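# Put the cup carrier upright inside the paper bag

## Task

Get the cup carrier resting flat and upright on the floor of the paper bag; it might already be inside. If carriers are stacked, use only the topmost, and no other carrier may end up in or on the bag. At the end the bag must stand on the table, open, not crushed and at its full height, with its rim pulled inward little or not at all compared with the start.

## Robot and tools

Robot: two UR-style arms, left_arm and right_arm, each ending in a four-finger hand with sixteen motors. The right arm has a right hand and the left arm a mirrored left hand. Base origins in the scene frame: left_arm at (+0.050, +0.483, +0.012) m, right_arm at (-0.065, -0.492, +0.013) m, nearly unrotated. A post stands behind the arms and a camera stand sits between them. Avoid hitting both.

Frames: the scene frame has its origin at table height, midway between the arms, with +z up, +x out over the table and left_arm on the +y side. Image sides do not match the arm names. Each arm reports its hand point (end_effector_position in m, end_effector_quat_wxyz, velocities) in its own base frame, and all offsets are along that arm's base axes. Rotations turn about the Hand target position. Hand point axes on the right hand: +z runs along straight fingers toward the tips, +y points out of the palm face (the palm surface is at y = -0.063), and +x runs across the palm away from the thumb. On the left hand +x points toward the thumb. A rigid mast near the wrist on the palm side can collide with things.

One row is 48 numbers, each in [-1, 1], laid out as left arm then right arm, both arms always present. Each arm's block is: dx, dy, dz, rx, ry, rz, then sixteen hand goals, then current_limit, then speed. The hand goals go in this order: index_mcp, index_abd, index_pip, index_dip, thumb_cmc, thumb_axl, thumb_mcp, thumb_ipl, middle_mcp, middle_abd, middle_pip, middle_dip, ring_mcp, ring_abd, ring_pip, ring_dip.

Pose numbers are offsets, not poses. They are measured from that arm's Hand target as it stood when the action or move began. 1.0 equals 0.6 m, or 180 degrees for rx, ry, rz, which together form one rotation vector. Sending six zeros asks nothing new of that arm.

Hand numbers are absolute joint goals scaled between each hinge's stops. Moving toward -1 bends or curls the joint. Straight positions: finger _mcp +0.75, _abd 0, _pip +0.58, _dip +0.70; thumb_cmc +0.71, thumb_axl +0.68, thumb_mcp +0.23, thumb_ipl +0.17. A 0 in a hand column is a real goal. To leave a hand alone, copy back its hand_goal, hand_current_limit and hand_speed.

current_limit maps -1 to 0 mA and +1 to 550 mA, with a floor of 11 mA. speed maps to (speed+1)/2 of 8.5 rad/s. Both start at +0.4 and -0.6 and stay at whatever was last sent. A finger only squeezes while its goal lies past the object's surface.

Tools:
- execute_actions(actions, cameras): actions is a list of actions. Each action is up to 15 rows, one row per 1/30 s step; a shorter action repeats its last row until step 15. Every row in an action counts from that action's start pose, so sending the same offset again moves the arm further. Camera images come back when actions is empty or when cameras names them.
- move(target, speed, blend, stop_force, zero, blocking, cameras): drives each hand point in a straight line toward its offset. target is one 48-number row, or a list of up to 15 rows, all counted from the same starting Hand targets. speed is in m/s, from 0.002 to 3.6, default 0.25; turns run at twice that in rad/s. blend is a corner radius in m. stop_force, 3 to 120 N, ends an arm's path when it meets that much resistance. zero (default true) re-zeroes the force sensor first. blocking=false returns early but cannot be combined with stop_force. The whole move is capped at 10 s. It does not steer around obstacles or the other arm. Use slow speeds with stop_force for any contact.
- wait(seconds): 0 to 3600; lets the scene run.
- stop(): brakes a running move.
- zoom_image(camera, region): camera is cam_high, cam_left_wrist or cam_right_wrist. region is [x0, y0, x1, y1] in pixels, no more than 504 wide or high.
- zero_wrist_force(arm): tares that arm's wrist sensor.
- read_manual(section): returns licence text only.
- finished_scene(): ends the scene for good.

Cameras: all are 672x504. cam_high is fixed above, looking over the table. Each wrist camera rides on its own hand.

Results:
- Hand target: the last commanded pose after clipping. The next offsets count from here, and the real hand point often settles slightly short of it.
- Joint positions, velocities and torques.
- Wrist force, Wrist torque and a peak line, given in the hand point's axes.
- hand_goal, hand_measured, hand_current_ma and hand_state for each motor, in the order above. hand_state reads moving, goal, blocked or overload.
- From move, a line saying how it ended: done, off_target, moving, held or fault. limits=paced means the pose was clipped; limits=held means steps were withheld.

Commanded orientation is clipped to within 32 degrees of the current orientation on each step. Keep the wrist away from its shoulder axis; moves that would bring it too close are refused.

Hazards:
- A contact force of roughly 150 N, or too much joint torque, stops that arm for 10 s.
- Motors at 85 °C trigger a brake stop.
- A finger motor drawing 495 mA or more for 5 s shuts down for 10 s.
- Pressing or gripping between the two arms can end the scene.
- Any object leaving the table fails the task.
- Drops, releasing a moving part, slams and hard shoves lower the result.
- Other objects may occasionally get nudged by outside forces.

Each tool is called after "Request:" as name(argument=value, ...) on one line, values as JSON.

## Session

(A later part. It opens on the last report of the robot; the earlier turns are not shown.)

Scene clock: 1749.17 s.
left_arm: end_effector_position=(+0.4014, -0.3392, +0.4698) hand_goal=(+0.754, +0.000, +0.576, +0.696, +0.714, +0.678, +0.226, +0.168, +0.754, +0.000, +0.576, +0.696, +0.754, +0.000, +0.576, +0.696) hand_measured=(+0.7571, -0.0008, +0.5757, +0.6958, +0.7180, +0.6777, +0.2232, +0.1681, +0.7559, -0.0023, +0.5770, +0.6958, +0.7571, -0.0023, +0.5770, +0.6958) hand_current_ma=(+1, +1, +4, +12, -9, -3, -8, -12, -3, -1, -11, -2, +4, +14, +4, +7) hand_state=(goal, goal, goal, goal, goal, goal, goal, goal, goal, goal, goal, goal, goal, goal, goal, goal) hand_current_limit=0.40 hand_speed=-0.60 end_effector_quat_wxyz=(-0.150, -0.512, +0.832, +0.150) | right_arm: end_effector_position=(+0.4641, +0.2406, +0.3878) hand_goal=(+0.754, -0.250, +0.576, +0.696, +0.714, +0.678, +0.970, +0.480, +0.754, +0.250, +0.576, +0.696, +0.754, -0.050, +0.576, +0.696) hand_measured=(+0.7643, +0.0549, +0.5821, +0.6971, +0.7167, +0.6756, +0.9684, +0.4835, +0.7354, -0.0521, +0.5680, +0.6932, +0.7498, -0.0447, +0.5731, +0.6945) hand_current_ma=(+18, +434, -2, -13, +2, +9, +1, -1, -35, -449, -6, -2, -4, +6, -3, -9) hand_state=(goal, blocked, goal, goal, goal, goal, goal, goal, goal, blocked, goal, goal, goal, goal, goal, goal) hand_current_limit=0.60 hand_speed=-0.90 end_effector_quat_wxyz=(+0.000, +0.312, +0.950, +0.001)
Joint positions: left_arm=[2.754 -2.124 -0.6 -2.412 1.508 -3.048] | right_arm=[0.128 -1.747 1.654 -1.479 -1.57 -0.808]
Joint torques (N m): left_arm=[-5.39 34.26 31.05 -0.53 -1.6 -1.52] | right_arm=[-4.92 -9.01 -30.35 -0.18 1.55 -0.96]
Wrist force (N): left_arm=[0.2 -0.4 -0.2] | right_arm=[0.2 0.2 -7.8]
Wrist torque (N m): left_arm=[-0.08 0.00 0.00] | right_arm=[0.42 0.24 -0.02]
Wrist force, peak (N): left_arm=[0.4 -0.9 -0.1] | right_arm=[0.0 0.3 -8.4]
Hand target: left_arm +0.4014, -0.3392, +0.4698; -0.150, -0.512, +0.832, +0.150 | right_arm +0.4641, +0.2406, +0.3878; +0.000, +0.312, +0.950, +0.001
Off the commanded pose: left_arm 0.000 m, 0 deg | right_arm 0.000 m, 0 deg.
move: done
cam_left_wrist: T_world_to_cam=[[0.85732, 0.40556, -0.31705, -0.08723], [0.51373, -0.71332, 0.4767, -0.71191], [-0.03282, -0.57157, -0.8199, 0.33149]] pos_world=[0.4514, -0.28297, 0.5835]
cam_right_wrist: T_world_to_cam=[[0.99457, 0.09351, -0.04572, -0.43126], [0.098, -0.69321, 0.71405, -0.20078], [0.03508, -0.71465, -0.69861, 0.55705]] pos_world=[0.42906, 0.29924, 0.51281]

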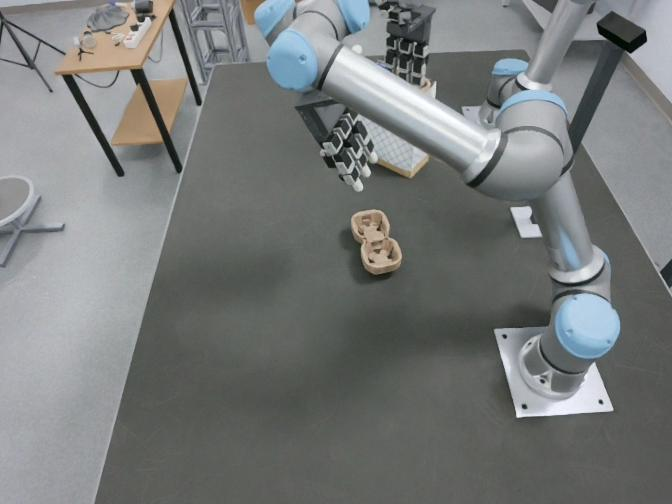

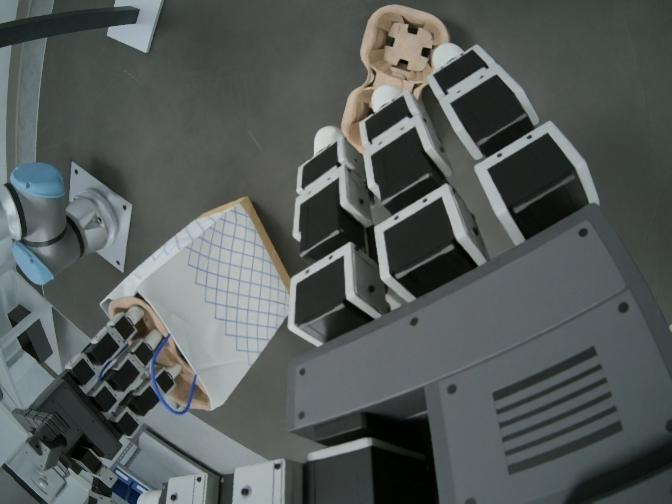

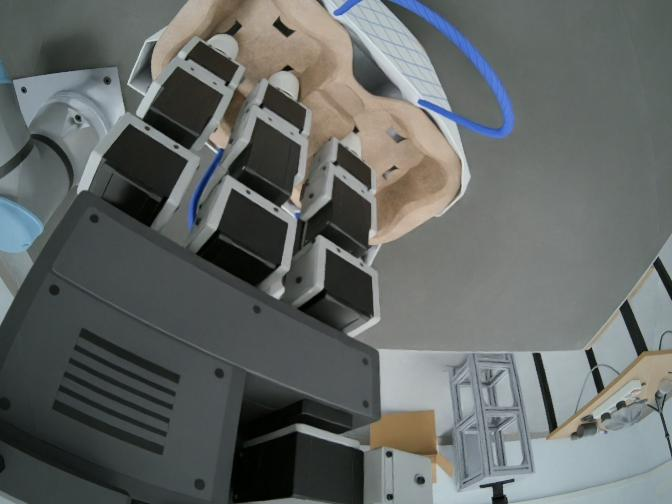

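Request:
move(target=[[0,0,0,0,0,0, 0.754, 0.0, 0.576, 0.696, 0.714, 0.678, 0.226, 0.168, 0.754, 0.0, 0.576, 0.696, 0.754, 0.0, 0.576, 0.696, 0.4, -0.6, 0,0, 0.09, 0, 0, 0, 0.754, -0.25, 0.576, 0.696, 0.714, 0.678, 0.97, 0.48, 0.754, 0.25, 0.576, 0.696, 0.754, -0.05, 0.576, 0.696, 0.6, -0.9],[0,0,0,0,0,0, 0.754, 0.0, 0.576, 0.696, 0.714, 0.678, 0.226, 0.168, 0.754, 0.0, 0.576, 0.696, 0.754, 0.0, 0.576, 0.696, 0.4, -0.6, 0.0593,-0.0435, 0.1173, 0.0989, 0.1342, 0, 0.754, -0.25, 0.576, 0.696, 0.714, 0.678, 0.97, 0.48, 0.754, 0.25, 0.576, 0.696, 0.754, -0.05, 0.576, 0.696, 0.6, -0.9]], speed=[0.05, 0.1], cameras=["all"])

Request:
zoom_image(camera="cam_left_wrist", region=[70, 270, 230, 440])

Request:
zoom_image(camera="cam_right_wrist", region=[110, 0, 500, 270])

Scene clock: 1953.70 s.
left_arm: end_effector_position=(+0.4014, -0.3392, +0.4698) hand_goal=(+0.754, +0.000, +0.576, +0.696, +0.714, +0.678, +0.226, +0.168, +0.754, +0.000, +0.576, +0.696, +0.754, +0.000, +0.576, +0.696) hand_measured=(+0.7559, +0.0007, +0.5770, +0.6958, +0.7180, +0.6767, +0.2242, +0.1681, +0.7571, -0.0037, +0.5770, +0.6958, +0.7571, -0.0037, +0.5770, +0.6958) hand_current_ma=(+4, -11, -1, +4, -5, -6, -12, -3, +1, -9, -7, +7, +10, +8, +7, -1) hand_state=(goal, goal, goal, goal, goal, goal, goal, goal, goal, goal, goal, goal, goal, goal, goal, goal) hand_current_limit=0.40 hand_speed=-0.60 end_effector_quat_wxyz=(-0.150, -0.512, +0.832, +0.150) | right_arm: end_effector_position=(+0.4998, +0.2145, +0.4582) hand_goal=(+0.754, -0.250, +0.576, +0.696, +0.714, +0.678, +0.970, +0.480, +0.754, +0.250, +0.576, +0.696, +0.754, -0.050, +0.576, +0.696) hand_measured=(+0.7631, +0.0549, +0.5821, +0.6971, +0.7104, +0.6756, +0.9675, +0.4778, +0.7390, -0.0506, +0.5693, +0.6920, +0.7511, -0.0433, +0.5731, +0.6945) hand_current_ma=(+14, +433, -5, -4, +0, +5, +0, -6, -25, -450, -5, -3, +8, +1, -5, -9) hand_state=(goal, blocked, goal, goal, goal, goal, goal, goal, goal, blocked, goal, goal, goal, goal, goal, goal) hand_current_limit=0.60 hand_speed=-0.90 end_effector_quat_wxyz=(-0.246, +0.302, +0.918, +0.082)
Joint positions: left_arm=[2.754 -2.124 -0.6 -2.412 1.508 -3.048] | right_arm=[-0.084 -1.438 1.104 -0.78 -1.305 -1.082]
Joint torques (N m): left_arm=[-5.9 35.34 28.48 -0.05 -0.96 -1.33] | right_arm=[12.67 -27.43 -17.36 -0.62 -1.25 0.82]
Motor temperatures (°C): left_arm=[36 36 30 33 35 40] | right_arm=[26 34 33 44 37 34]
Wrist force (N): left_arm=[0.1 -0.3 -0.1] | right_arm=[-0.8 -0.3 0.6]
Wrist torque (N m): left_arm=[-0.05 0.01 -0.01] | right_arm=[-0.22 0.25 -0.14]
Wrist force, peak (N): left_arm=[0.2 -0.7 -0.2] | right_arm=[-0.1 0.4 -8.5]
Hand target: left_arm +0.4014, -0.3392, +0.4698; -0.150, -0.512, +0.832, +0.150 | right_arm +0.4997, +0.2145, +0.4582; -0.246, +0.302, +0.918, +0.082
Off the commanded pose: left_arm 0.000 m, 0 deg | right_arm 0.000 m, 0 deg.
move: done
cam_left_wrist: T_world_to_cam=[[0.85732, 0.40556, -0.31705, -0.08723], [0.51373, -0.71332, 0.4767, -0.71191], [-0.03282, -0.57157, -0.8199, 0.33149]] pos_world=[0.4514, -0.28297, 0.5835]
cam_right_wrist: T_world_to_cam=[[0.89585, 0.1662, -0.4121, -0.25941], [0.33241, -0.8661, 0.37333, -0.19664], [-0.29487, -0.47143, -0.83115, 0.75966]] pos_world=[0.52176, 0.23093, 0.5979]

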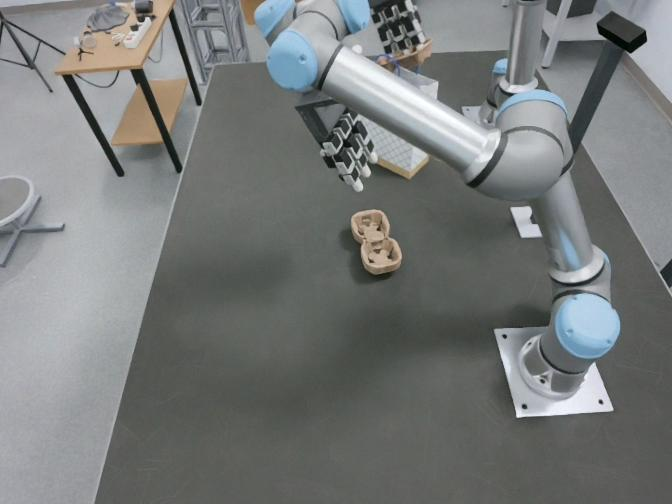

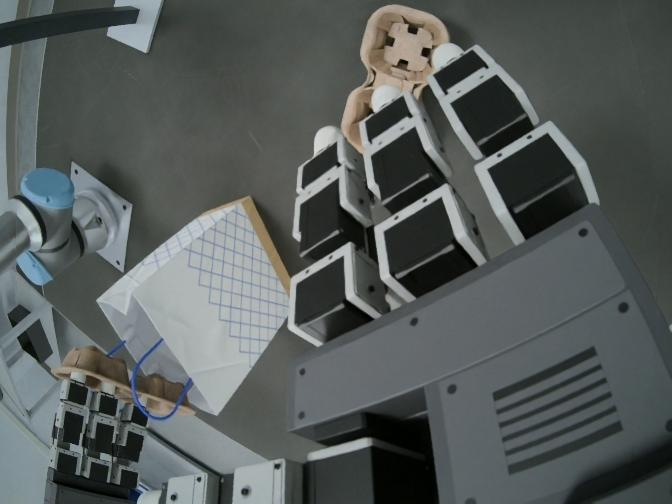

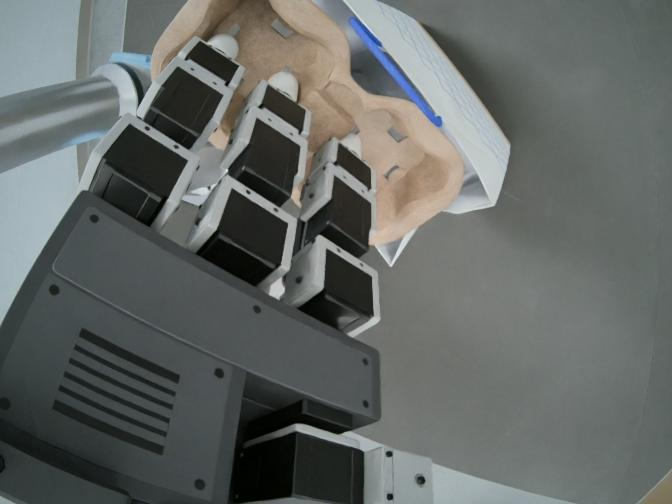

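Scaled by 2.965 from the camera's image (finer frame: 960x720).

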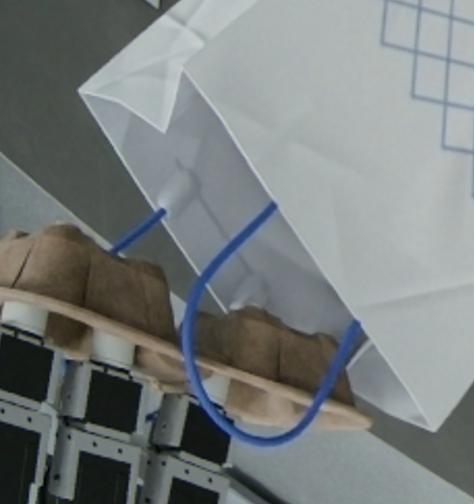

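Scaled by 1.292 from the camera's image (finer frame: 960x720).

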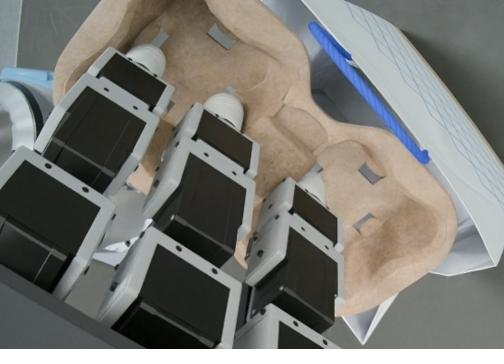

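Request:
move(target=[[0,0,0,0,0,0, 0.754, 0.0, 0.576, 0.696, 0.714, 0.678, 0.226, 0.168, 0.754, 0.0, 0.576, 0.696, 0.754, 0.0, 0.576, 0.696, 0.4, -0.6, -0.012,0.009, 0, 0, 0, 0, 0.754, -0.25, 0.576, 0.696, 0.714, 0.678, 0.97, 0.48, 0.754, 0.25, 0.576, 0.696, 0.754, -0.05, 0.576, 0.696, 0.6, -0.9],[0,0,0,0,0,0, 0.754, 0.0, 0.576, 0.696, 0.714, 0.678, 0.226, 0.168, 0.754, 0.0, 0.576, 0.696, 0.754, 0.0, 0.576, 0.696, 0.4, -0.6, -0.012,0.009, -0.05, 0, 0, 0, 0.754, -0.25, 0.576, 0.696, 0.714, 0.678, 0.97, 0.48, 0.754, 0.25, 0.576, 0.696, 0.754, -0.05, 0.576, 0.696, 0.6, -0.9]], speed=0.03, stop_force=5, cameras=["cam_left_wrist","cam_right_wrist"])

Request:
zoom_image(camera="cam_left_wrist", region=[70, 270, 230, 440])

Request:
zoom_image(camera="cam_right_wrist", region=[250, 0, 550, 270])

Scene clock: 1981.17 s.
left_arm: end_effector_position=(+0.4014, -0.3392, +0.4698) hand_goal=(+0.754, +0.000, +0.576, +0.696, +0.714, +0.678, +0.226, +0.168, +0.754, +0.000, +0.576, +0.696, +0.754, +0.000, +0.576, +0.696) hand_measured=(+0.7559, -0.0008, +0.5770, +0.6958, +0.7180, +0.6767, +0.2242, +0.1681, +0.7571, -0.0023, +0.5770, +0.6971, +0.7559, -0.0037, +0.5757, +0.6958) hand_current_ma=(+5, -4, +4, +2, +1, +1, -15, -9, -3, -11, -4, +12, +3, +0, +2, +14) hand_state=(goal, goal, goal, goal, goal, goal, goal, goal, goal, goal, goal, goal, goal, goal, goal, goal) hand_current_limit=0.40 hand_speed=-0.60 end_effector_quat_wxyz=(-0.150, -0.512, +0.832, +0.150) | right_arm: end_effector_position=(+0.4925, +0.2199, +0.4282) hand_goal=(+0.754, -0.250, +0.576, +0.696, +0.714, +0.678, +0.970, +0.480, +0.754, +0.250, +0.576, +0.696, +0.754, -0.050, +0.576, +0.696) hand_measured=(+0.7643, +0.0549, +0.5821, +0.6983, +0.7104, +0.6756, +0.9675, +0.4778, +0.7402, -0.0521, +0.5680, +0.6920, +0.7498, -0.0433, +0.5731, +0.6945) hand_current_ma=(+20, +433, -4, +0, -5, +8, +2, -6, -20, -446, -9, -11, -1, +5, -9, -13) hand_state=(goal, blocked, goal, goal, goal, goal, goal, goal, goal, blocked, goal, goal, goal, goal, goal, goal) hand_current_limit=0.60 hand_speed=-0.90 end_effector_quat_wxyz=(-0.246, +0.302, +0.918, +0.082)
Joint positions: left_arm=[2.754 -2.124 -0.6 -2.412 1.508 -3.048] | right_arm=[-0.075 -1.476 1.227 -0.868 -1.3 -1.073]
Joint torques (N m): left_arm=[-5.82 36.28 26.6 0.11 -0.42 -1.39] | right_arm=[-12.13 -19.87 -33.46 -0.93 0.69 -1.05]
Wrist force (N): left_arm=[0.1 -0.4 -0.3] | right_arm=[-0.9 -1.3 0.9]
Wrist torque (N m): left_arm=[-0.06 0.01 -0.01] | right_arm=[-0.42 0.20 -0.14]
Wrist force, peak (N): left_arm=[0.1 -0.7 -0.2] | right_arm=[-1.0 -1.3 1.3]
Hand target: left_arm +0.4014, -0.3392, +0.4698; -0.150, -0.512, +0.832, +0.150 | right_arm +0.4925, +0.2199, +0.4282; -0.246, +0.302, +0.918, +0.082
Off the commanded pose: left_arm 0.000 m, 0 deg | right_arm 0.000 m, 0 deg.
move: done
cam_left_wrist: T_world_to_cam=[[0.85732, 0.40556, -0.31705, -0.08723], [0.51373, -0.71332, 0.4767, -0.71191], [-0.03282, -0.57157, -0.8199, 0.33149]] pos_world=[0.4514, -0.28297, 0.5835]
cam_right_wrist: T_world_to_cam=[[0.89572, 0.16644, -0.41229, -0.26611], [0.3327, -0.86606, 0.37317, -0.17835], [-0.29496, -0.47142, -0.83112, 0.73522]] pos_world=[0.51456, 0.23643, 0.5679]

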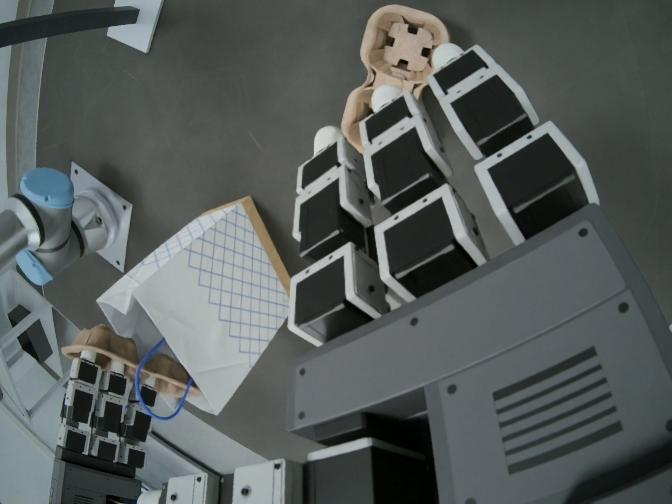

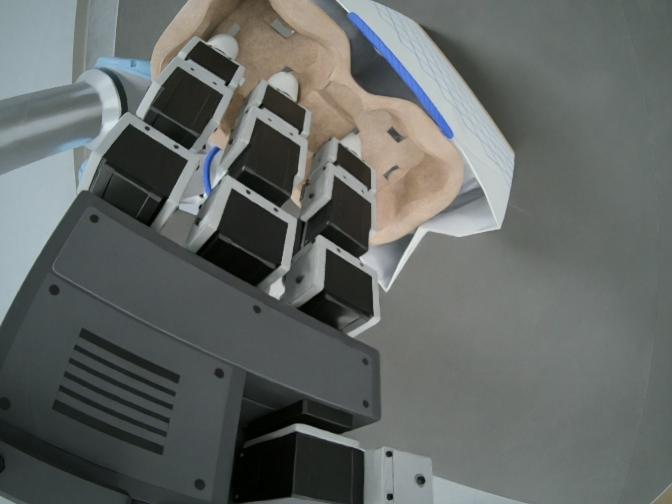

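Scaled by 2.965 from the camera's image (finer frame: 960x720).

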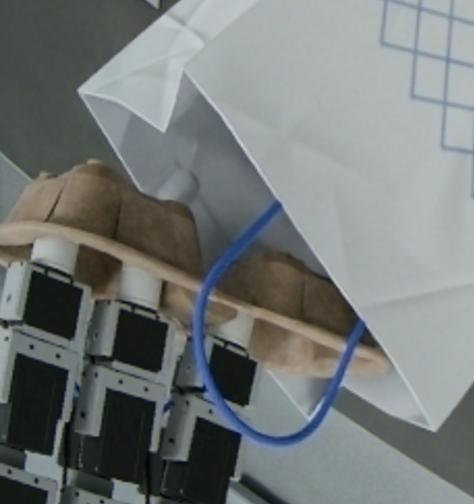

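Scaled by 1.680 from the camera's image (finer frame: 960x720).

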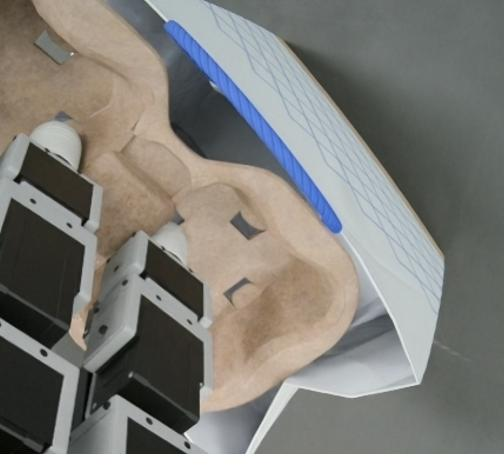

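Request:
move(target=[[0,0,0,0,0,0, 0.754, 0.0, 0.576, 0.696, 0.714, 0.678, 0.226, 0.168, 0.754, 0.0, 0.576, 0.696, 0.754, 0.0, 0.576, 0.696, 0.4, -0.6, 0,0, -0.042, 0, 0, 0, 0.754, -0.25, 0.576, 0.696, 0.714, 0.678, 0.97, 0.48, 0.754, 0.25, 0.576, 0.696, 0.754, -0.05, 0.576, 0.696, 0.6, -0.9],[0,0,0,0,0,0, 0.754, 0.0, 0.576, 0.696, 0.714, 0.678, 0.226, 0.168, 0.754, 0.0, 0.576, 0.696, 0.754, 0.0, 0.576, 0.696, 0.4, -0.6, 0.051,-0.0375, -0.055, 0, 0, 0, 0.754, -0.25, 0.576, 0.696, 0.714, 0.678, 0.97, 0.48, 0.754, 0.25, 0.576, 0.696, 0.754, -0.05, 0.576, 0.696, 0.6, -0.9]], speed=0.03, stop_force=5, cameras=["cam_left_wrist","cam_right_wrist"])

Request:
zoom_image(camera="cam_left_wrist", region=[70, 270, 230, 440])

Request:
zoom_image(camera="cam_right_wrist", region=[250, 0, 550, 270])

Scene clock: 1996.20 s.
left_arm: end_effector_position=(+0.4014, -0.3392, +0.4698) hand_goal=(+0.754, +0.000, +0.576, +0.696, +0.714, +0.678, +0.226, +0.168, +0.754, +0.000, +0.576, +0.696, +0.754, +0.000, +0.576, +0.696) hand_measured=(+0.7559, -0.0008, +0.5770, +0.6958, +0.7180, +0.6777, +0.2232, +0.1672, +0.7559, -0.0037, +0.5770, +0.6958, +0.7559, -0.0023, +0.5770, +0.6971) hand_current_ma=(-6, -12, +1, +7, -2, -8, -10, -14, -5, -4, -10, +16, +10, -1, +6, +4) hand_state=(goal, goal, goal, goal, goal, goal, goal, goal, goal, goal, goal, goal, goal, goal, goal, goal) hand_current_limit=0.40 hand_speed=-0.60 end_effector_quat_wxyz=(-0.150, -0.512, +0.832, +0.150) | right_arm: end_effector_position=(+0.5231, +0.1974, +0.3952) hand_goal=(+0.754, -0.250, +0.576, +0.696, +0.714, +0.678, +0.970, +0.480, +0.754, +0.250, +0.576, +0.696, +0.754, -0.050, +0.576, +0.696) hand_measured=(+0.7667, +0.0549, +0.5821, +0.6971, +0.7104, +0.6767, +0.9675, +0.4778, +0.7390, -0.0521, +0.5693, +0.6920, +0.7498, -0.0447, +0.5731, +0.6945) hand_current_ma=(+22, +428, +3, -8, -3, +8, +7, -7, -21, -447, -2, +2, +3, -2, -11, -12) hand_state=(goal, blocked, goal, goal, goal, goal, goal, goal, goal, blocked, goal, goal, goal, goal, goal, goal) hand_current_limit=0.60 hand_speed=-0.90 end_effector_quat_wxyz=(-0.246, +0.302, +0.918, +0.082)
Joint positions: left_arm=[2.754 -2.124 -0.6 -2.412 1.508 -3.048] | right_arm=[-0.112 -1.424 1.253 -0.936 -1.317 -1.108]
Joint torques (N m): left_arm=[-6.32 35.91 24.31 0.18 0.1 -1.5] | right_arm=[12.57 -38.18 -11.91 0.09 2.54 1.54]
Wrist force (N): left_arm=[0.2 -0.5 -0.1] | right_arm=[-0.7 -1.0 0.8]
Wrist torque (N m): left_arm=[-0.08 0.00 0.00] | right_arm=[-0.28 0.16 -0.02]
Wrist force, peak (N): left_arm=[0.3 -0.7 -0.4] | right_arm=[-1.2 -1.5 1.4]
Hand target: left_arm +0.4014, -0.3392, +0.4698; -0.150, -0.512, +0.832, +0.150 | right_arm +0.5231, +0.1974, +0.3952; -0.246, +0.302, +0.918, +0.082
Off the commanded pose: left_arm 0.000 m, 0 deg | right_arm 0.000 m, 0 deg.
move: done
cam_left_wrist: T_world_to_cam=[[0.85732, 0.40556, -0.31705, -0.08723], [0.51373, -0.71332, 0.4767, -0.71191], [-0.03282, -0.57157, -0.8199, 0.33149]] pos_world=[0.4514, -0.28297, 0.5835]
cam_right_wrist: T_world_to_cam=[[0.89575, 0.16635, -0.41225, -0.3034], [0.3326, -0.86608, 0.37321, -0.19567], [-0.29496, -0.47142, -0.83112, 0.70621]] pos_world=[0.54516, 0.21393, 0.5349]

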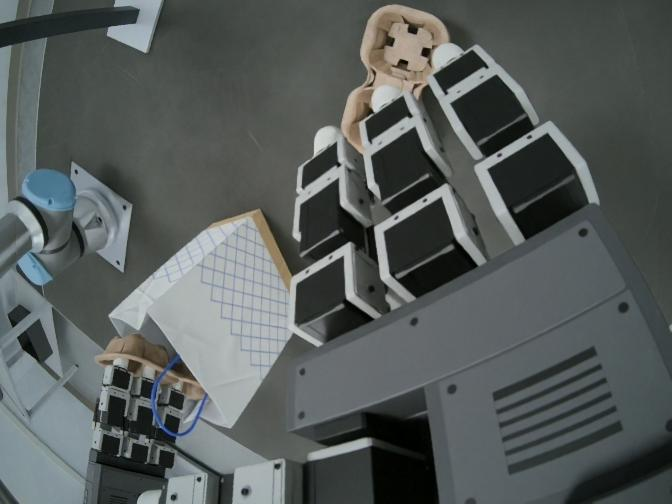

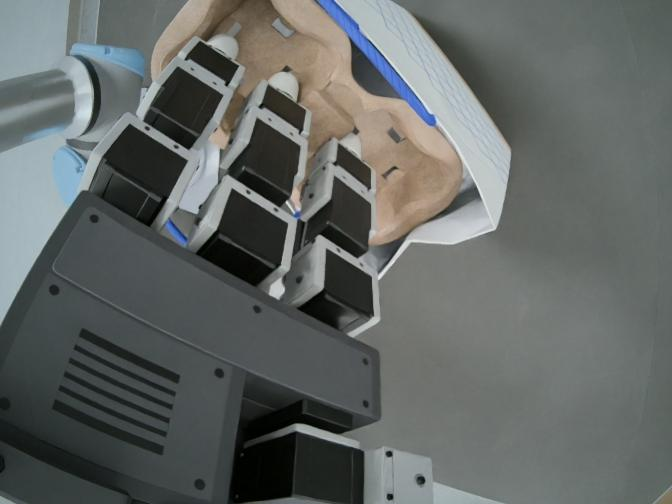

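Scaled by 2.965 from the camera's image (finer frame: 960x720).

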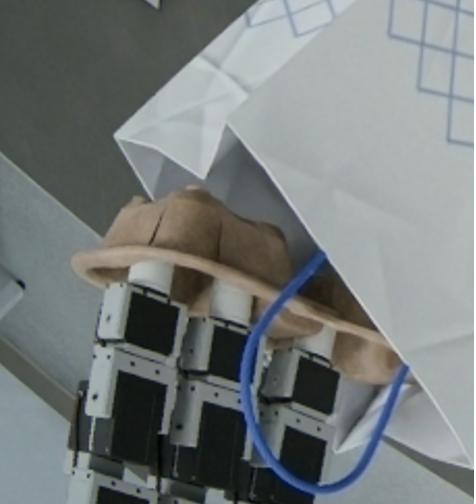

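Scaled by 1.680 from the camera's image (finer frame: 960x720).

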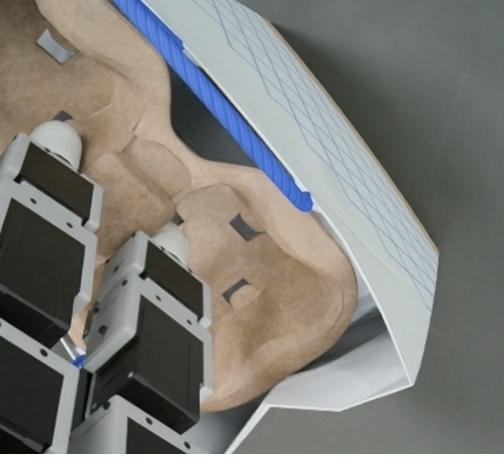

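Request:
move(target=[[0,0,0,0,0,0, 0.754, 0.0, 0.576, 0.696, 0.714, 0.678, 0.226, 0.168, 0.754, 0.0, 0.576, 0.696, 0.754, 0.0, 0.576, 0.696, 0.4, -0.6, 0,0, 0.12, 0, 0, 0, 0.754, -0.25, 0.576, 0.696, 0.714, 0.678, 0.97, 0.48, 0.754, 0.25, 0.576, 0.696, 0.754, -0.05, 0.576, 0.696, 0.6, -0.9],[0,0,0,0,0,0, 0.754, 0.0, 0.576, 0.696, 0.714, 0.678, 0.226, 0.168, 0.754, 0.0, 0.576, 0.696, 0.754, 0.0, 0.576, 0.696, 0.4, -0.6, -0.15,0.11, 0.2, -0.0989, -0.1342, 0, 0.754, -0.25, 0.576, 0.696, 0.714, 0.678, 0.97, 0.48, 0.754, 0.25, 0.576, 0.696, 0.754, -0.05, 0.576, 0.696, 0.6, -0.9]], speed=[0.06, 0.15], cameras=["all"])

Request:
zoom_image(camera="cam_left_wrist", region=[70, 180, 310, 450])

Scene clock: 2190.73 s.
left_arm: end_effector_position=(+0.4014, -0.3392, +0.4698) hand_goal=(+0.754, +0.000, +0.576, +0.696, +0.714, +0.678, +0.226, +0.168, +0.754, +0.000, +0.576, +0.696, +0.754, +0.000, +0.576, +0.696) hand_measured=(+0.7571, +0.0007, +0.5770, +0.6971, +0.7180, +0.6767, +0.2232, +0.1672, +0.7571, -0.0037, +0.5770, +0.6958, +0.7571, -0.0023, +0.5770, +0.6958) hand_current_ma=(-1, -8, +4, +7, -1, +0, -10, -3, +1, -10, -3, +3, +2, +4, +10, -1) hand_state=(goal, goal, goal, goal, goal, goal, goal, goal, goal, goal, goal, goal, goal, goal, goal, goal) hand_current_limit=0.40 hand_speed=-0.60 end_effector_quat_wxyz=(-0.150, -0.512, +0.832, +0.150) | right_arm: end_effector_position=(+0.4331, +0.2635, +0.5151) hand_goal=(+0.754, -0.250, +0.576, +0.696, +0.714, +0.678, +0.970, +0.480, +0.754, +0.250, +0.576, +0.696, +0.754, -0.050, +0.576, +0.696) hand_measured=(+0.7655, +0.0549, +0.5821, +0.6971, +0.7117, +0.6767, +0.9675, +0.4778, +0.7390, -0.0521, +0.5680, +0.6932, +0.7498, -0.0447, +0.5731, +0.6945) hand_current_ma=(+26, +439, -2, -9, +4, +8, -1, -6, -15, -448, +0, -4, +3, +5, -4, -13) hand_state=(goal, blocked, goal, goal, goal, goal, goal, goal, goal, blocked, goal, goal, goal, goal, goal, goal) hand_current_limit=0.60 hand_speed=-0.90 end_effector_quat_wxyz=(+0.000, +0.312, +0.950, +0.001)
Joint positions: left_arm=[2.754 -2.124 -0.6 -2.412 1.508 -3.048] | right_arm=[0.196 -1.711 1.287 -1.147 -1.569 -0.74]
Joint torques (N m): left_arm=[-5.94 36.27 22.53 0.41 0.59 -1.4] | right_arm=[3.45 -18.63 -32.74 -3.11 -0.12 0.99]
Wrist force (N): left_arm=[0.2 -0.6 0.0] | right_arm=[-0.1 -0.4 0.6]
Wrist torque (N m): left_arm=[-0.11 0.00 0.00] | right_arm=[-0.25 0.14 0.07]
Wrist force, peak (N): left_arm=[0.3 -0.8 -0.4] | right_arm=[-2.3 -1.0 0.5]
Hand target: left_arm +0.4014, -0.3392, +0.4698; -0.150, -0.512, +0.832, +0.150 | right_arm +0.4331, +0.2634, +0.5152; +0.000, +0.312, +0.950, +0.001
Off the commanded pose: left_arm 0.000 m, 0 deg | right_arm 0.000 m, 0 deg.
move: done
cam_left_wrist: T_world_to_cam=[[0.85732, 0.40556, -0.31705, -0.08723], [0.51373, -0.71332, 0.4767, -0.71191], [-0.03282, -0.57157, -0.8199, 0.33149]] pos_world=[0.4514, -0.28297, 0.5835]
cam_right_wrist: T_world_to_cam=[[0.99453, 0.09372, -0.04606, -0.39658], [0.0984, -0.69323, 0.71397, -0.27294], [0.03498, -0.7146, -0.69866, 0.66342]] pos_world=[0.39806, 0.32204, 0.64011]

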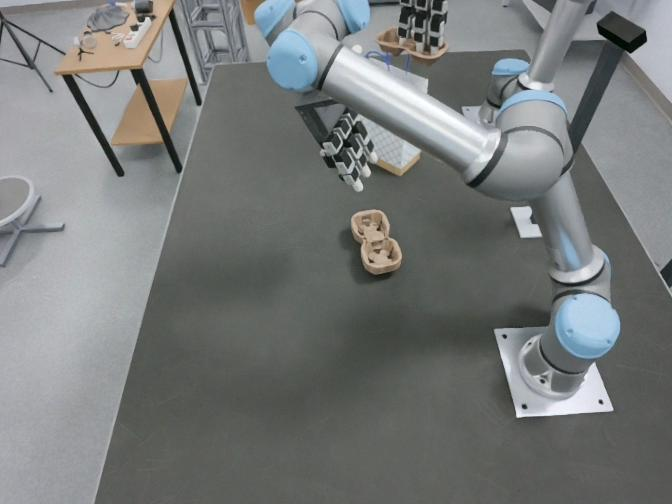

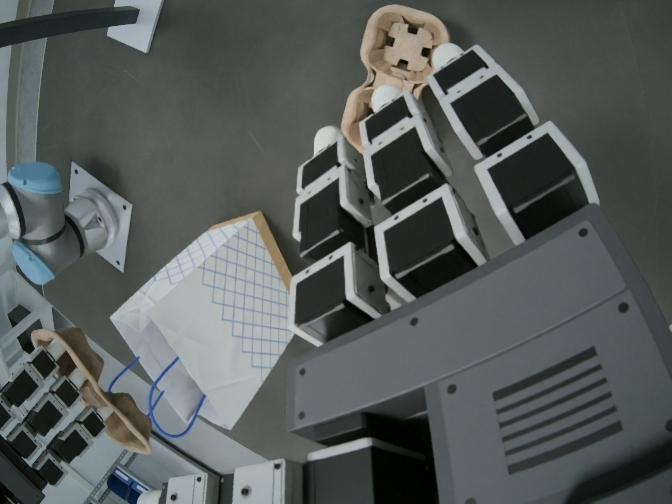

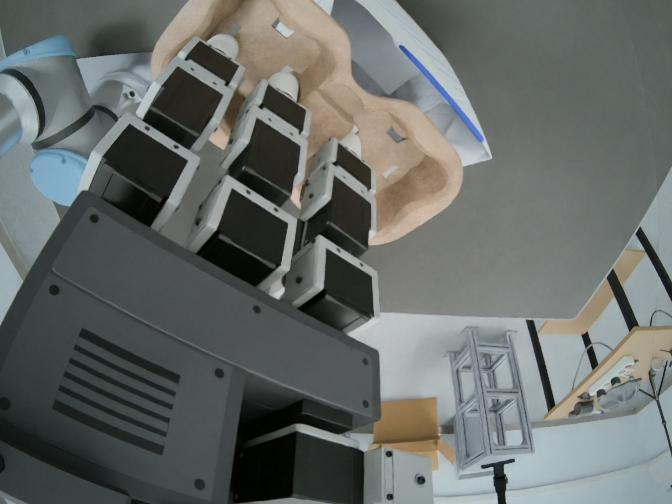

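Scaled by 1.867 from the camera's image (finer frame: 960x720).

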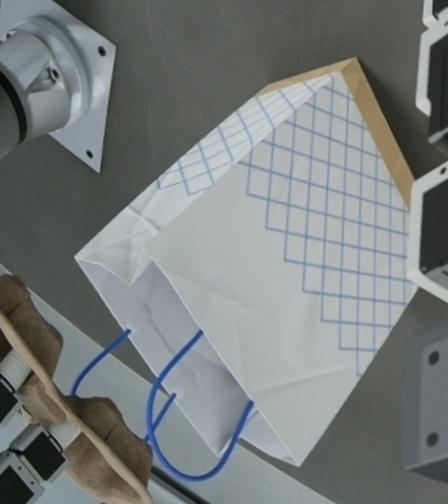

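Request:
zoom_image(camera="cam_high", region=[340, 40, 460, 190])

Request:
zoom_image(camera="cam_left_wrist", region=[100, 290, 250, 450])

Scaled by 3.360 from the camera's image (finer frame: 960x720).

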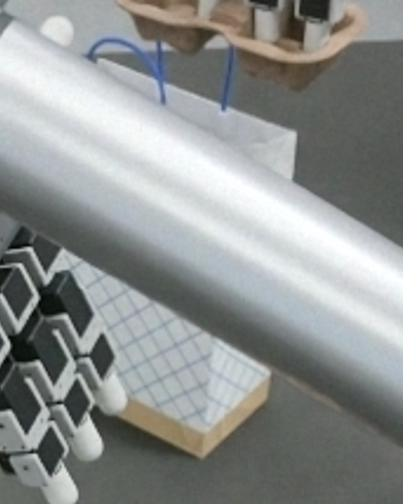

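Scaled by 3.150 from the camera's image (finer frame: 960x720).

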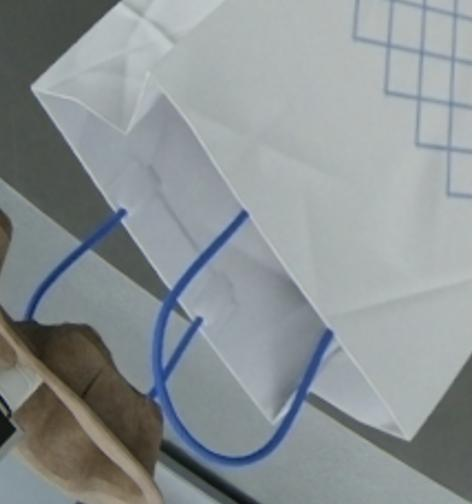

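Request:
move(target=[[0,0,0,0,0,0, 0.754, 0.0, 0.576, 0.696, 0.714, 0.678, 0.226, 0.168, 0.754, 0.0, 0.576, 0.696, 0.754, 0.0, 0.576, 0.696, 0.4, -0.6, 0,0, 0.0867, 0, 0, 0, 0.754, -0.25, 0.576, 0.696, 0.714, 0.678, 0.97, 0.48, 0.754, 0.25, 0.576, 0.696, 0.754, -0.05, 0.576, 0.696, 0.6, -0.9],[0,0,0,0,0,0, 0.754, 0.0, 0.576, 0.696, 0.714, 0.678, 0.226, 0.168, 0.754, 0.0, 0.576, 0.696, 0.754, 0.0, 0.576, 0.696, 0.4, -0.6, 0.0488,-0.1462, 0.1247, 0.10958, -0.0853, -0.0164, 0.754, -0.25, 0.576, 0.696, 0.714, 0.678, 0.97, 0.48, 0.754, 0.25, 0.576, 0.696, 0.754, -0.05, 0.576, 0.696, 0.6, -0.9],[0,0,0,0,0,0, 0.754, 0.0, 0.576, 0.696, 0.714, 0.678, 0.226, 0.168, 0.754, 0.0, 0.576, 0.696, 0.754, 0.0, 0.576, 0.696, 0.4, -0.6, 0.0488,-0.1462, -0.0397, 0.10958, -0.0853, -0.0164, 0.754, -0.25, 0.576, 0.696, 0.714, 0.678, 0.97, 0.48, 0.754, 0.25, 0.576, 0.696, 0.754, -0.05, 0.576, 0.696, 0.6, -0.9]], speed=[0.1, 0.15, 0.06], cameras=["all"])

Request:
zoom_image(camera="cam_left_wrist", region=[100, 290, 250, 450])

Request:
zoom_image(camera="cam_right_wrist", region=[110, 0, 550, 270])

Scene clock: 2278.60 s.
left_arm: end_effector_position=(+0.4014, -0.3392, +0.4698) hand_goal=(+0.754, +0.000, +0.576, +0.696, +0.714, +0.678, +0.226, +0.168, +0.754, +0.000, +0.576, +0.696, +0.754, +0.000, +0.576, +0.696) hand_measured=(+0.7559, -0.0008, +0.5770, +0.6958, +0.7180, +0.6767, +0.2242, +0.1672, +0.7571, -0.0023, +0.5770, +0.6971, +0.7571, -0.0037, +0.5770, +0.6958) hand_current_ma=(-1, -7, +9, +6, -13, -6, -17, -3, -1, -4, -8, +1, -2, +10, +16, +13) hand_state=(goal, goal, goal, goal, goal, goal, goal, goal, goal, goal, goal, goal, goal, goal, goal, goal) hand_current_limit=0.40 hand_speed=-0.60 end_effector_quat_wxyz=(-0.150, -0.512, +0.832, +0.150) | right_arm: end_effector_position=(+0.4623, +0.1757, +0.4914) hand_goal=(+0.754, -0.250, +0.576, +0.696, +0.714, +0.678, +0.970, +0.480, +0.754, +0.250, +0.576, +0.696, +0.754, -0.050, +0.576, +0.696) hand_measured=(+0.7716, +0.0549, +0.5847, +0.6983, +0.7180, +0.6756, +0.9675, +0.4778, +0.7390, -0.0521, +0.5680, +0.6932, +0.7595, -0.0447, +0.5770, +0.6958) hand_current_ma=(+34, +426, +4, -8, +8, +6, +1, -2, -22, -442, -2, -5, +9, +3, -13, -6) hand_state=(goal, blocked, goal, goal, goal, goal, goal, goal, goal, blocked, goal, goal, goal, goal, goal, goal) hand_current_limit=0.60 hand_speed=-0.90 end_effector_quat_wxyz=(+0.073, +0.329, +0.919, +0.204)
Joint positions: left_arm=[2.754 -2.124 -0.6 -2.412 1.508 -3.048] | right_arm=[-0.24 -1.977 1.743 -1.537 -1.179 -1.084]
Joint torques (N m): left_arm=[-6.18 36.47 19.52 0.63 1.4 -1.25] | right_arm=[-13.14 1.83 -26.09 -2.4 2.62 1.2]
Wrist force (N): left_arm=[0.0 -0.7 -0.1] | right_arm=[-0.4 -1.6 0.6]
Wrist torque (N m): left_arm=[-0.10 0.02 -0.01] | right_arm=[-0.44 0.11 -0.11]
Wrist force, peak (N): left_arm=[0.1 -0.8 -0.2] | right_arm=[-0.3 -2.2 1.6]
Hand target: left_arm +0.4014, -0.3392, +0.4698; -0.150, -0.512, +0.832, +0.150 | right_arm +0.4624, +0.1757, +0.4914; +0.073, +0.329, +0.919, +0.204
Off the commanded pose: left_arm 0.000 m, 0 deg | right_arm 0.000 m, 0 deg.
move: done
cam_left_wrist: T_world_to_cam=[[0.85732, 0.40556, -0.31705, -0.08723], [0.51373, -0.71332, 0.4767, -0.71191], [-0.03282, -0.57157, -0.8199, 0.33149]] pos_world=[0.4514, -0.28297, 0.5835]
cam_right_wrist: T_world_to_cam=[[0.97079, 0.00822, 0.23979, -0.53298], [-0.10013, -0.89435, 0.43602, -0.05599], [0.21804, -0.4473, -0.8674, 0.53443]] pos_world=[0.39528, 0.19335, 0.61578]

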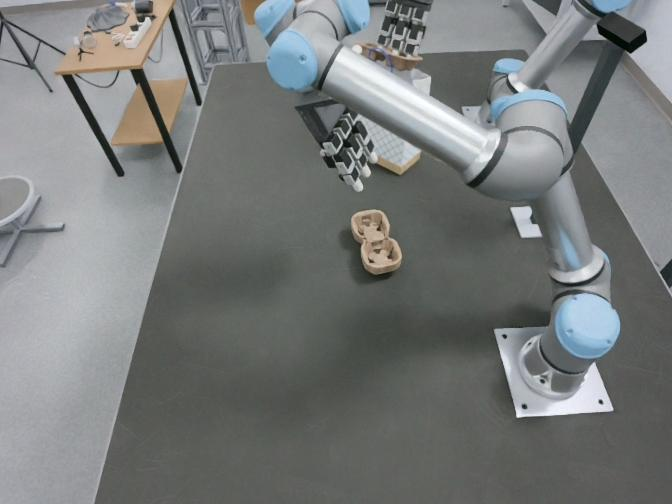

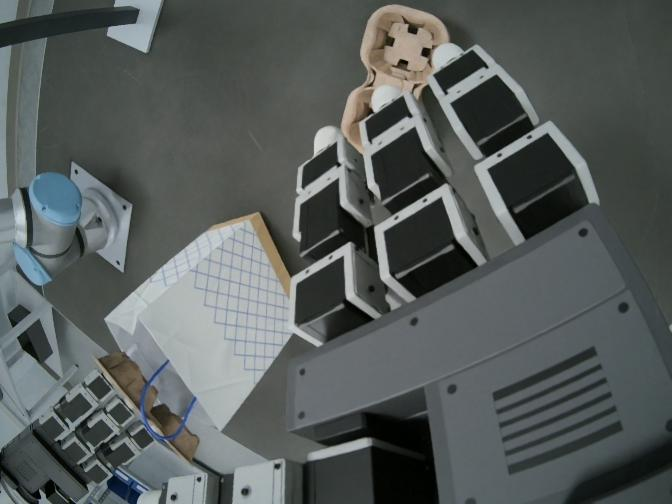

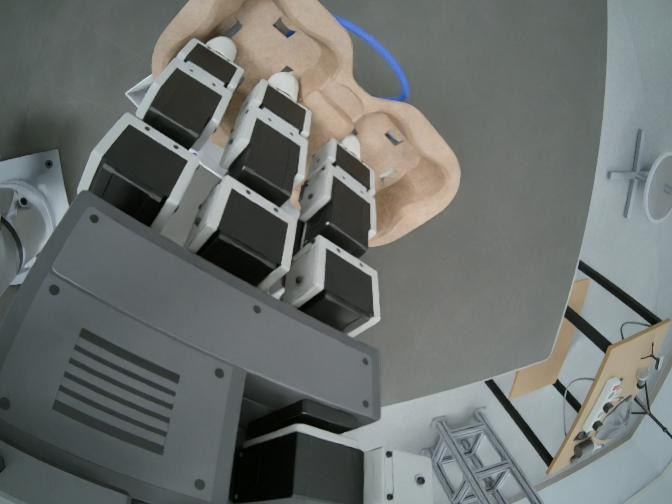

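Scaled by 3.150 from the camera's image (finer frame: 960x720).

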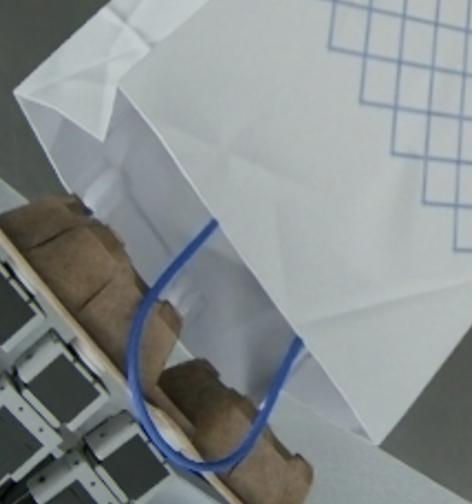

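Scaled by 1.145 from the camera's image (finer frame: 960x720).

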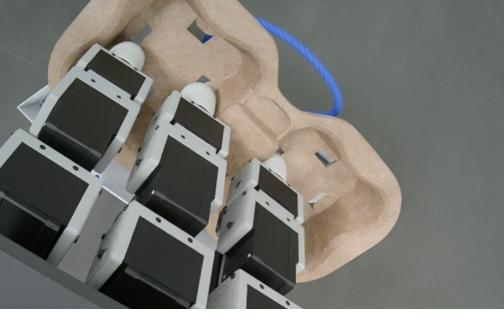

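Request:
move(target=[[0,0,0,0,0,0, 0.754, 0.0, 0.576, 0.696, 0.714, 0.678, 0.226, 0.168, 0.754, 0.0, 0.576, 0.696, 0.754, 0.0, 0.576, 0.696, 0.4, -0.6, 0,0, 0.15, 0, 0, 0, 0.754, -0.25, 0.576, 0.696, 0.714, 0.678, 0.97, 0.48, 0.754, 0.25, 0.576, 0.696, 0.754, -0.05, 0.576, 0.696, 0.6, -0.9],[0,0,0,0,0,0, 0.754, 0.0, 0.576, 0.696, 0.714, 0.678, 0.226, 0.168, 0.754, 0.0, 0.576, 0.696, 0.754, 0.0, 0.576, 0.696, 0.4, -0.6, -0.1,0.146, 0.15, -0.1078, 0.0876, 0, 0.754, -0.25, 0.576, 0.696, 0.714, 0.678, 0.97, 0.48, 0.754, 0.25, 0.576, 0.696, 0.754, -0.05, 0.576, 0.696, 0.6, -0.9]], speed=[0.1, 0.15], cameras=["all"])

Request:
zoom_image(camera="cam_left_wrist", region=[80, 280, 240, 450])

Scene clock: 2306.43 s.
left_arm: end_effector_position=(+0.4014, -0.3392, +0.4698) hand_goal=(+0.754, +0.000, +0.576, +0.696, +0.714, +0.678, +0.226, +0.168, +0.754, +0.000, +0.576, +0.696, +0.754, +0.000, +0.576, +0.696) hand_measured=(+0.7559, -0.0008, +0.5770, +0.6958, +0.7180, +0.6767, +0.2242, +0.1672, +0.7571, -0.0023, +0.5770, +0.6958, +0.7571, -0.0037, +0.5757, +0.6958) hand_current_ma=(+4, -5, -2, +0, -10, -4, -6, -3, -9, -14, -17, -3, +5, +3, +4, +11) hand_state=(goal, goal, goal, goal, goal, goal, goal, goal, goal, goal, goal, goal, goal, goal, goal, goal) hand_current_limit=0.40 hand_speed=-0.60 end_effector_quat_wxyz=(-0.150, -0.512, +0.832, +0.150) | right_arm: end_effector_position=(+0.4024, +0.2633, +0.5813) hand_goal=(+0.754, -0.250, +0.576, +0.696, +0.714, +0.678, +0.970, +0.480, +0.754, +0.250, +0.576, +0.696, +0.754, -0.050, +0.576, +0.696) hand_measured=(+0.7716, +0.0549, +0.5847, +0.6983, +0.7117, +0.6798, +0.9665, +0.4778, +0.7390, -0.0521, +0.5693, +0.6920, +0.7486, -0.0447, +0.5731, +0.6958) hand_current_ma=(+24, +432, -7, -9, +7, +9, +2, -1, -17, -452, -2, -1, +3, -9, -10, -11) hand_state=(goal, blocked, goal, goal, goal, goal, goal, goal, goal, blocked, goal, goal, goal, goal, goal, goal) hand_current_limit=0.60 hand_speed=-0.90 end_effector_quat_wxyz=(+0.001, +0.337, +0.942, +0.000)
Joint positions: left_arm=[2.754 -2.124 -0.6 -2.412 1.508 -3.048] | right_arm=[0.224 -1.691 1.076 -0.958 -1.571 -0.66]
Joint torques (N m): left_arm=[-5.98 37.5 17.72 0.85 1.85 -1.43] | right_arm=[10.58 -10.51 -28.11 -1.06 -0.26 1.33]
Wrist force (N): left_arm=[0.0 -0.3 -0.2] | right_arm=[-0.5 -0.4 0.6]
Wrist torque (N m): left_arm=[-0.05 0.02 -0.02] | right_arm=[-0.21 0.13 -0.04]
Wrist force, peak (N): left_arm=[0.2 -0.8 0.0] | right_arm=[-0.3 -2.4 1.6]
Hand target: left_arm +0.4014, -0.3392, +0.4698; -0.150, -0.512, +0.832, +0.150 | right_arm +0.4024, +0.2633, +0.5814; +0.001, +0.337, +0.942, +0.000
Off the commanded pose: left_arm 0.000 m, 0 deg | right_arm 0.000 m, 0 deg.
move: done
cam_left_wrist: T_world_to_cam=[[0.85732, 0.40556, -0.31705, -0.08723], [0.51373, -0.71332, 0.4767, -0.71191], [-0.03282, -0.57157, -0.8199, 0.33149]] pos_world=[0.4514, -0.28297, 0.5835]
cam_right_wrist: T_world_to_cam=[[0.99815, 0.04185, -0.04408, -0.35199], [0.06078, -0.69636, 0.71511, -0.30206], [-0.00076, -0.71647, -0.69762, 0.72492]] pos_world=[0.37025, 0.32378, 0.7062]

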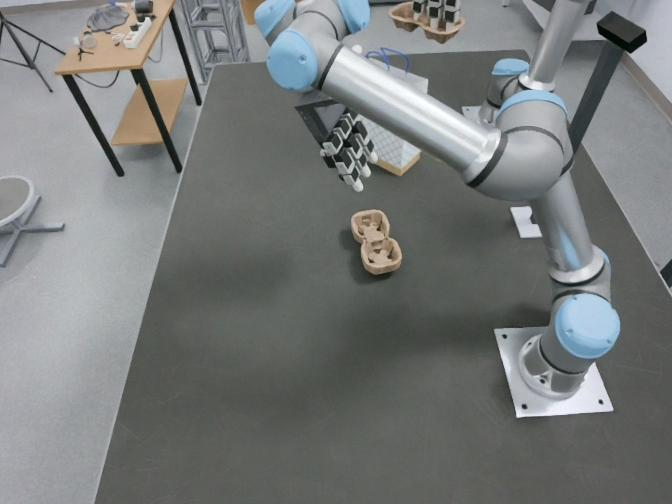

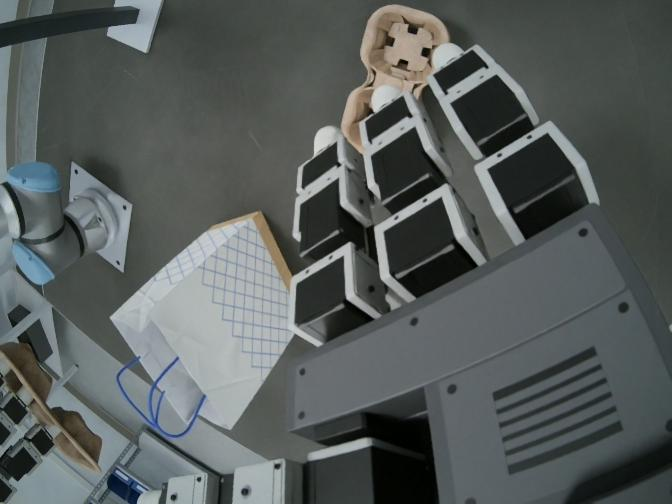

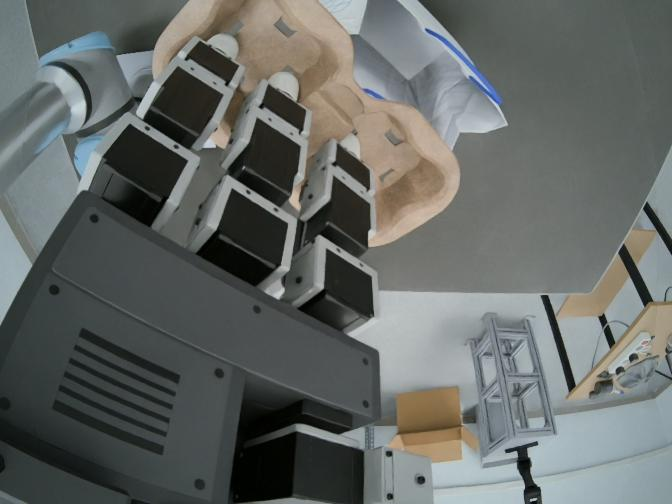

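Scaled by 2.965 from the camera's image (finer frame: 960x720).

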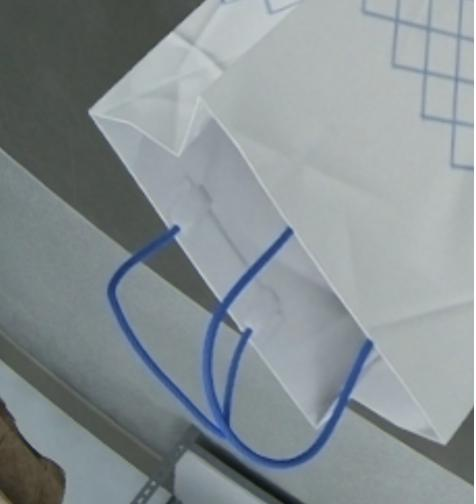

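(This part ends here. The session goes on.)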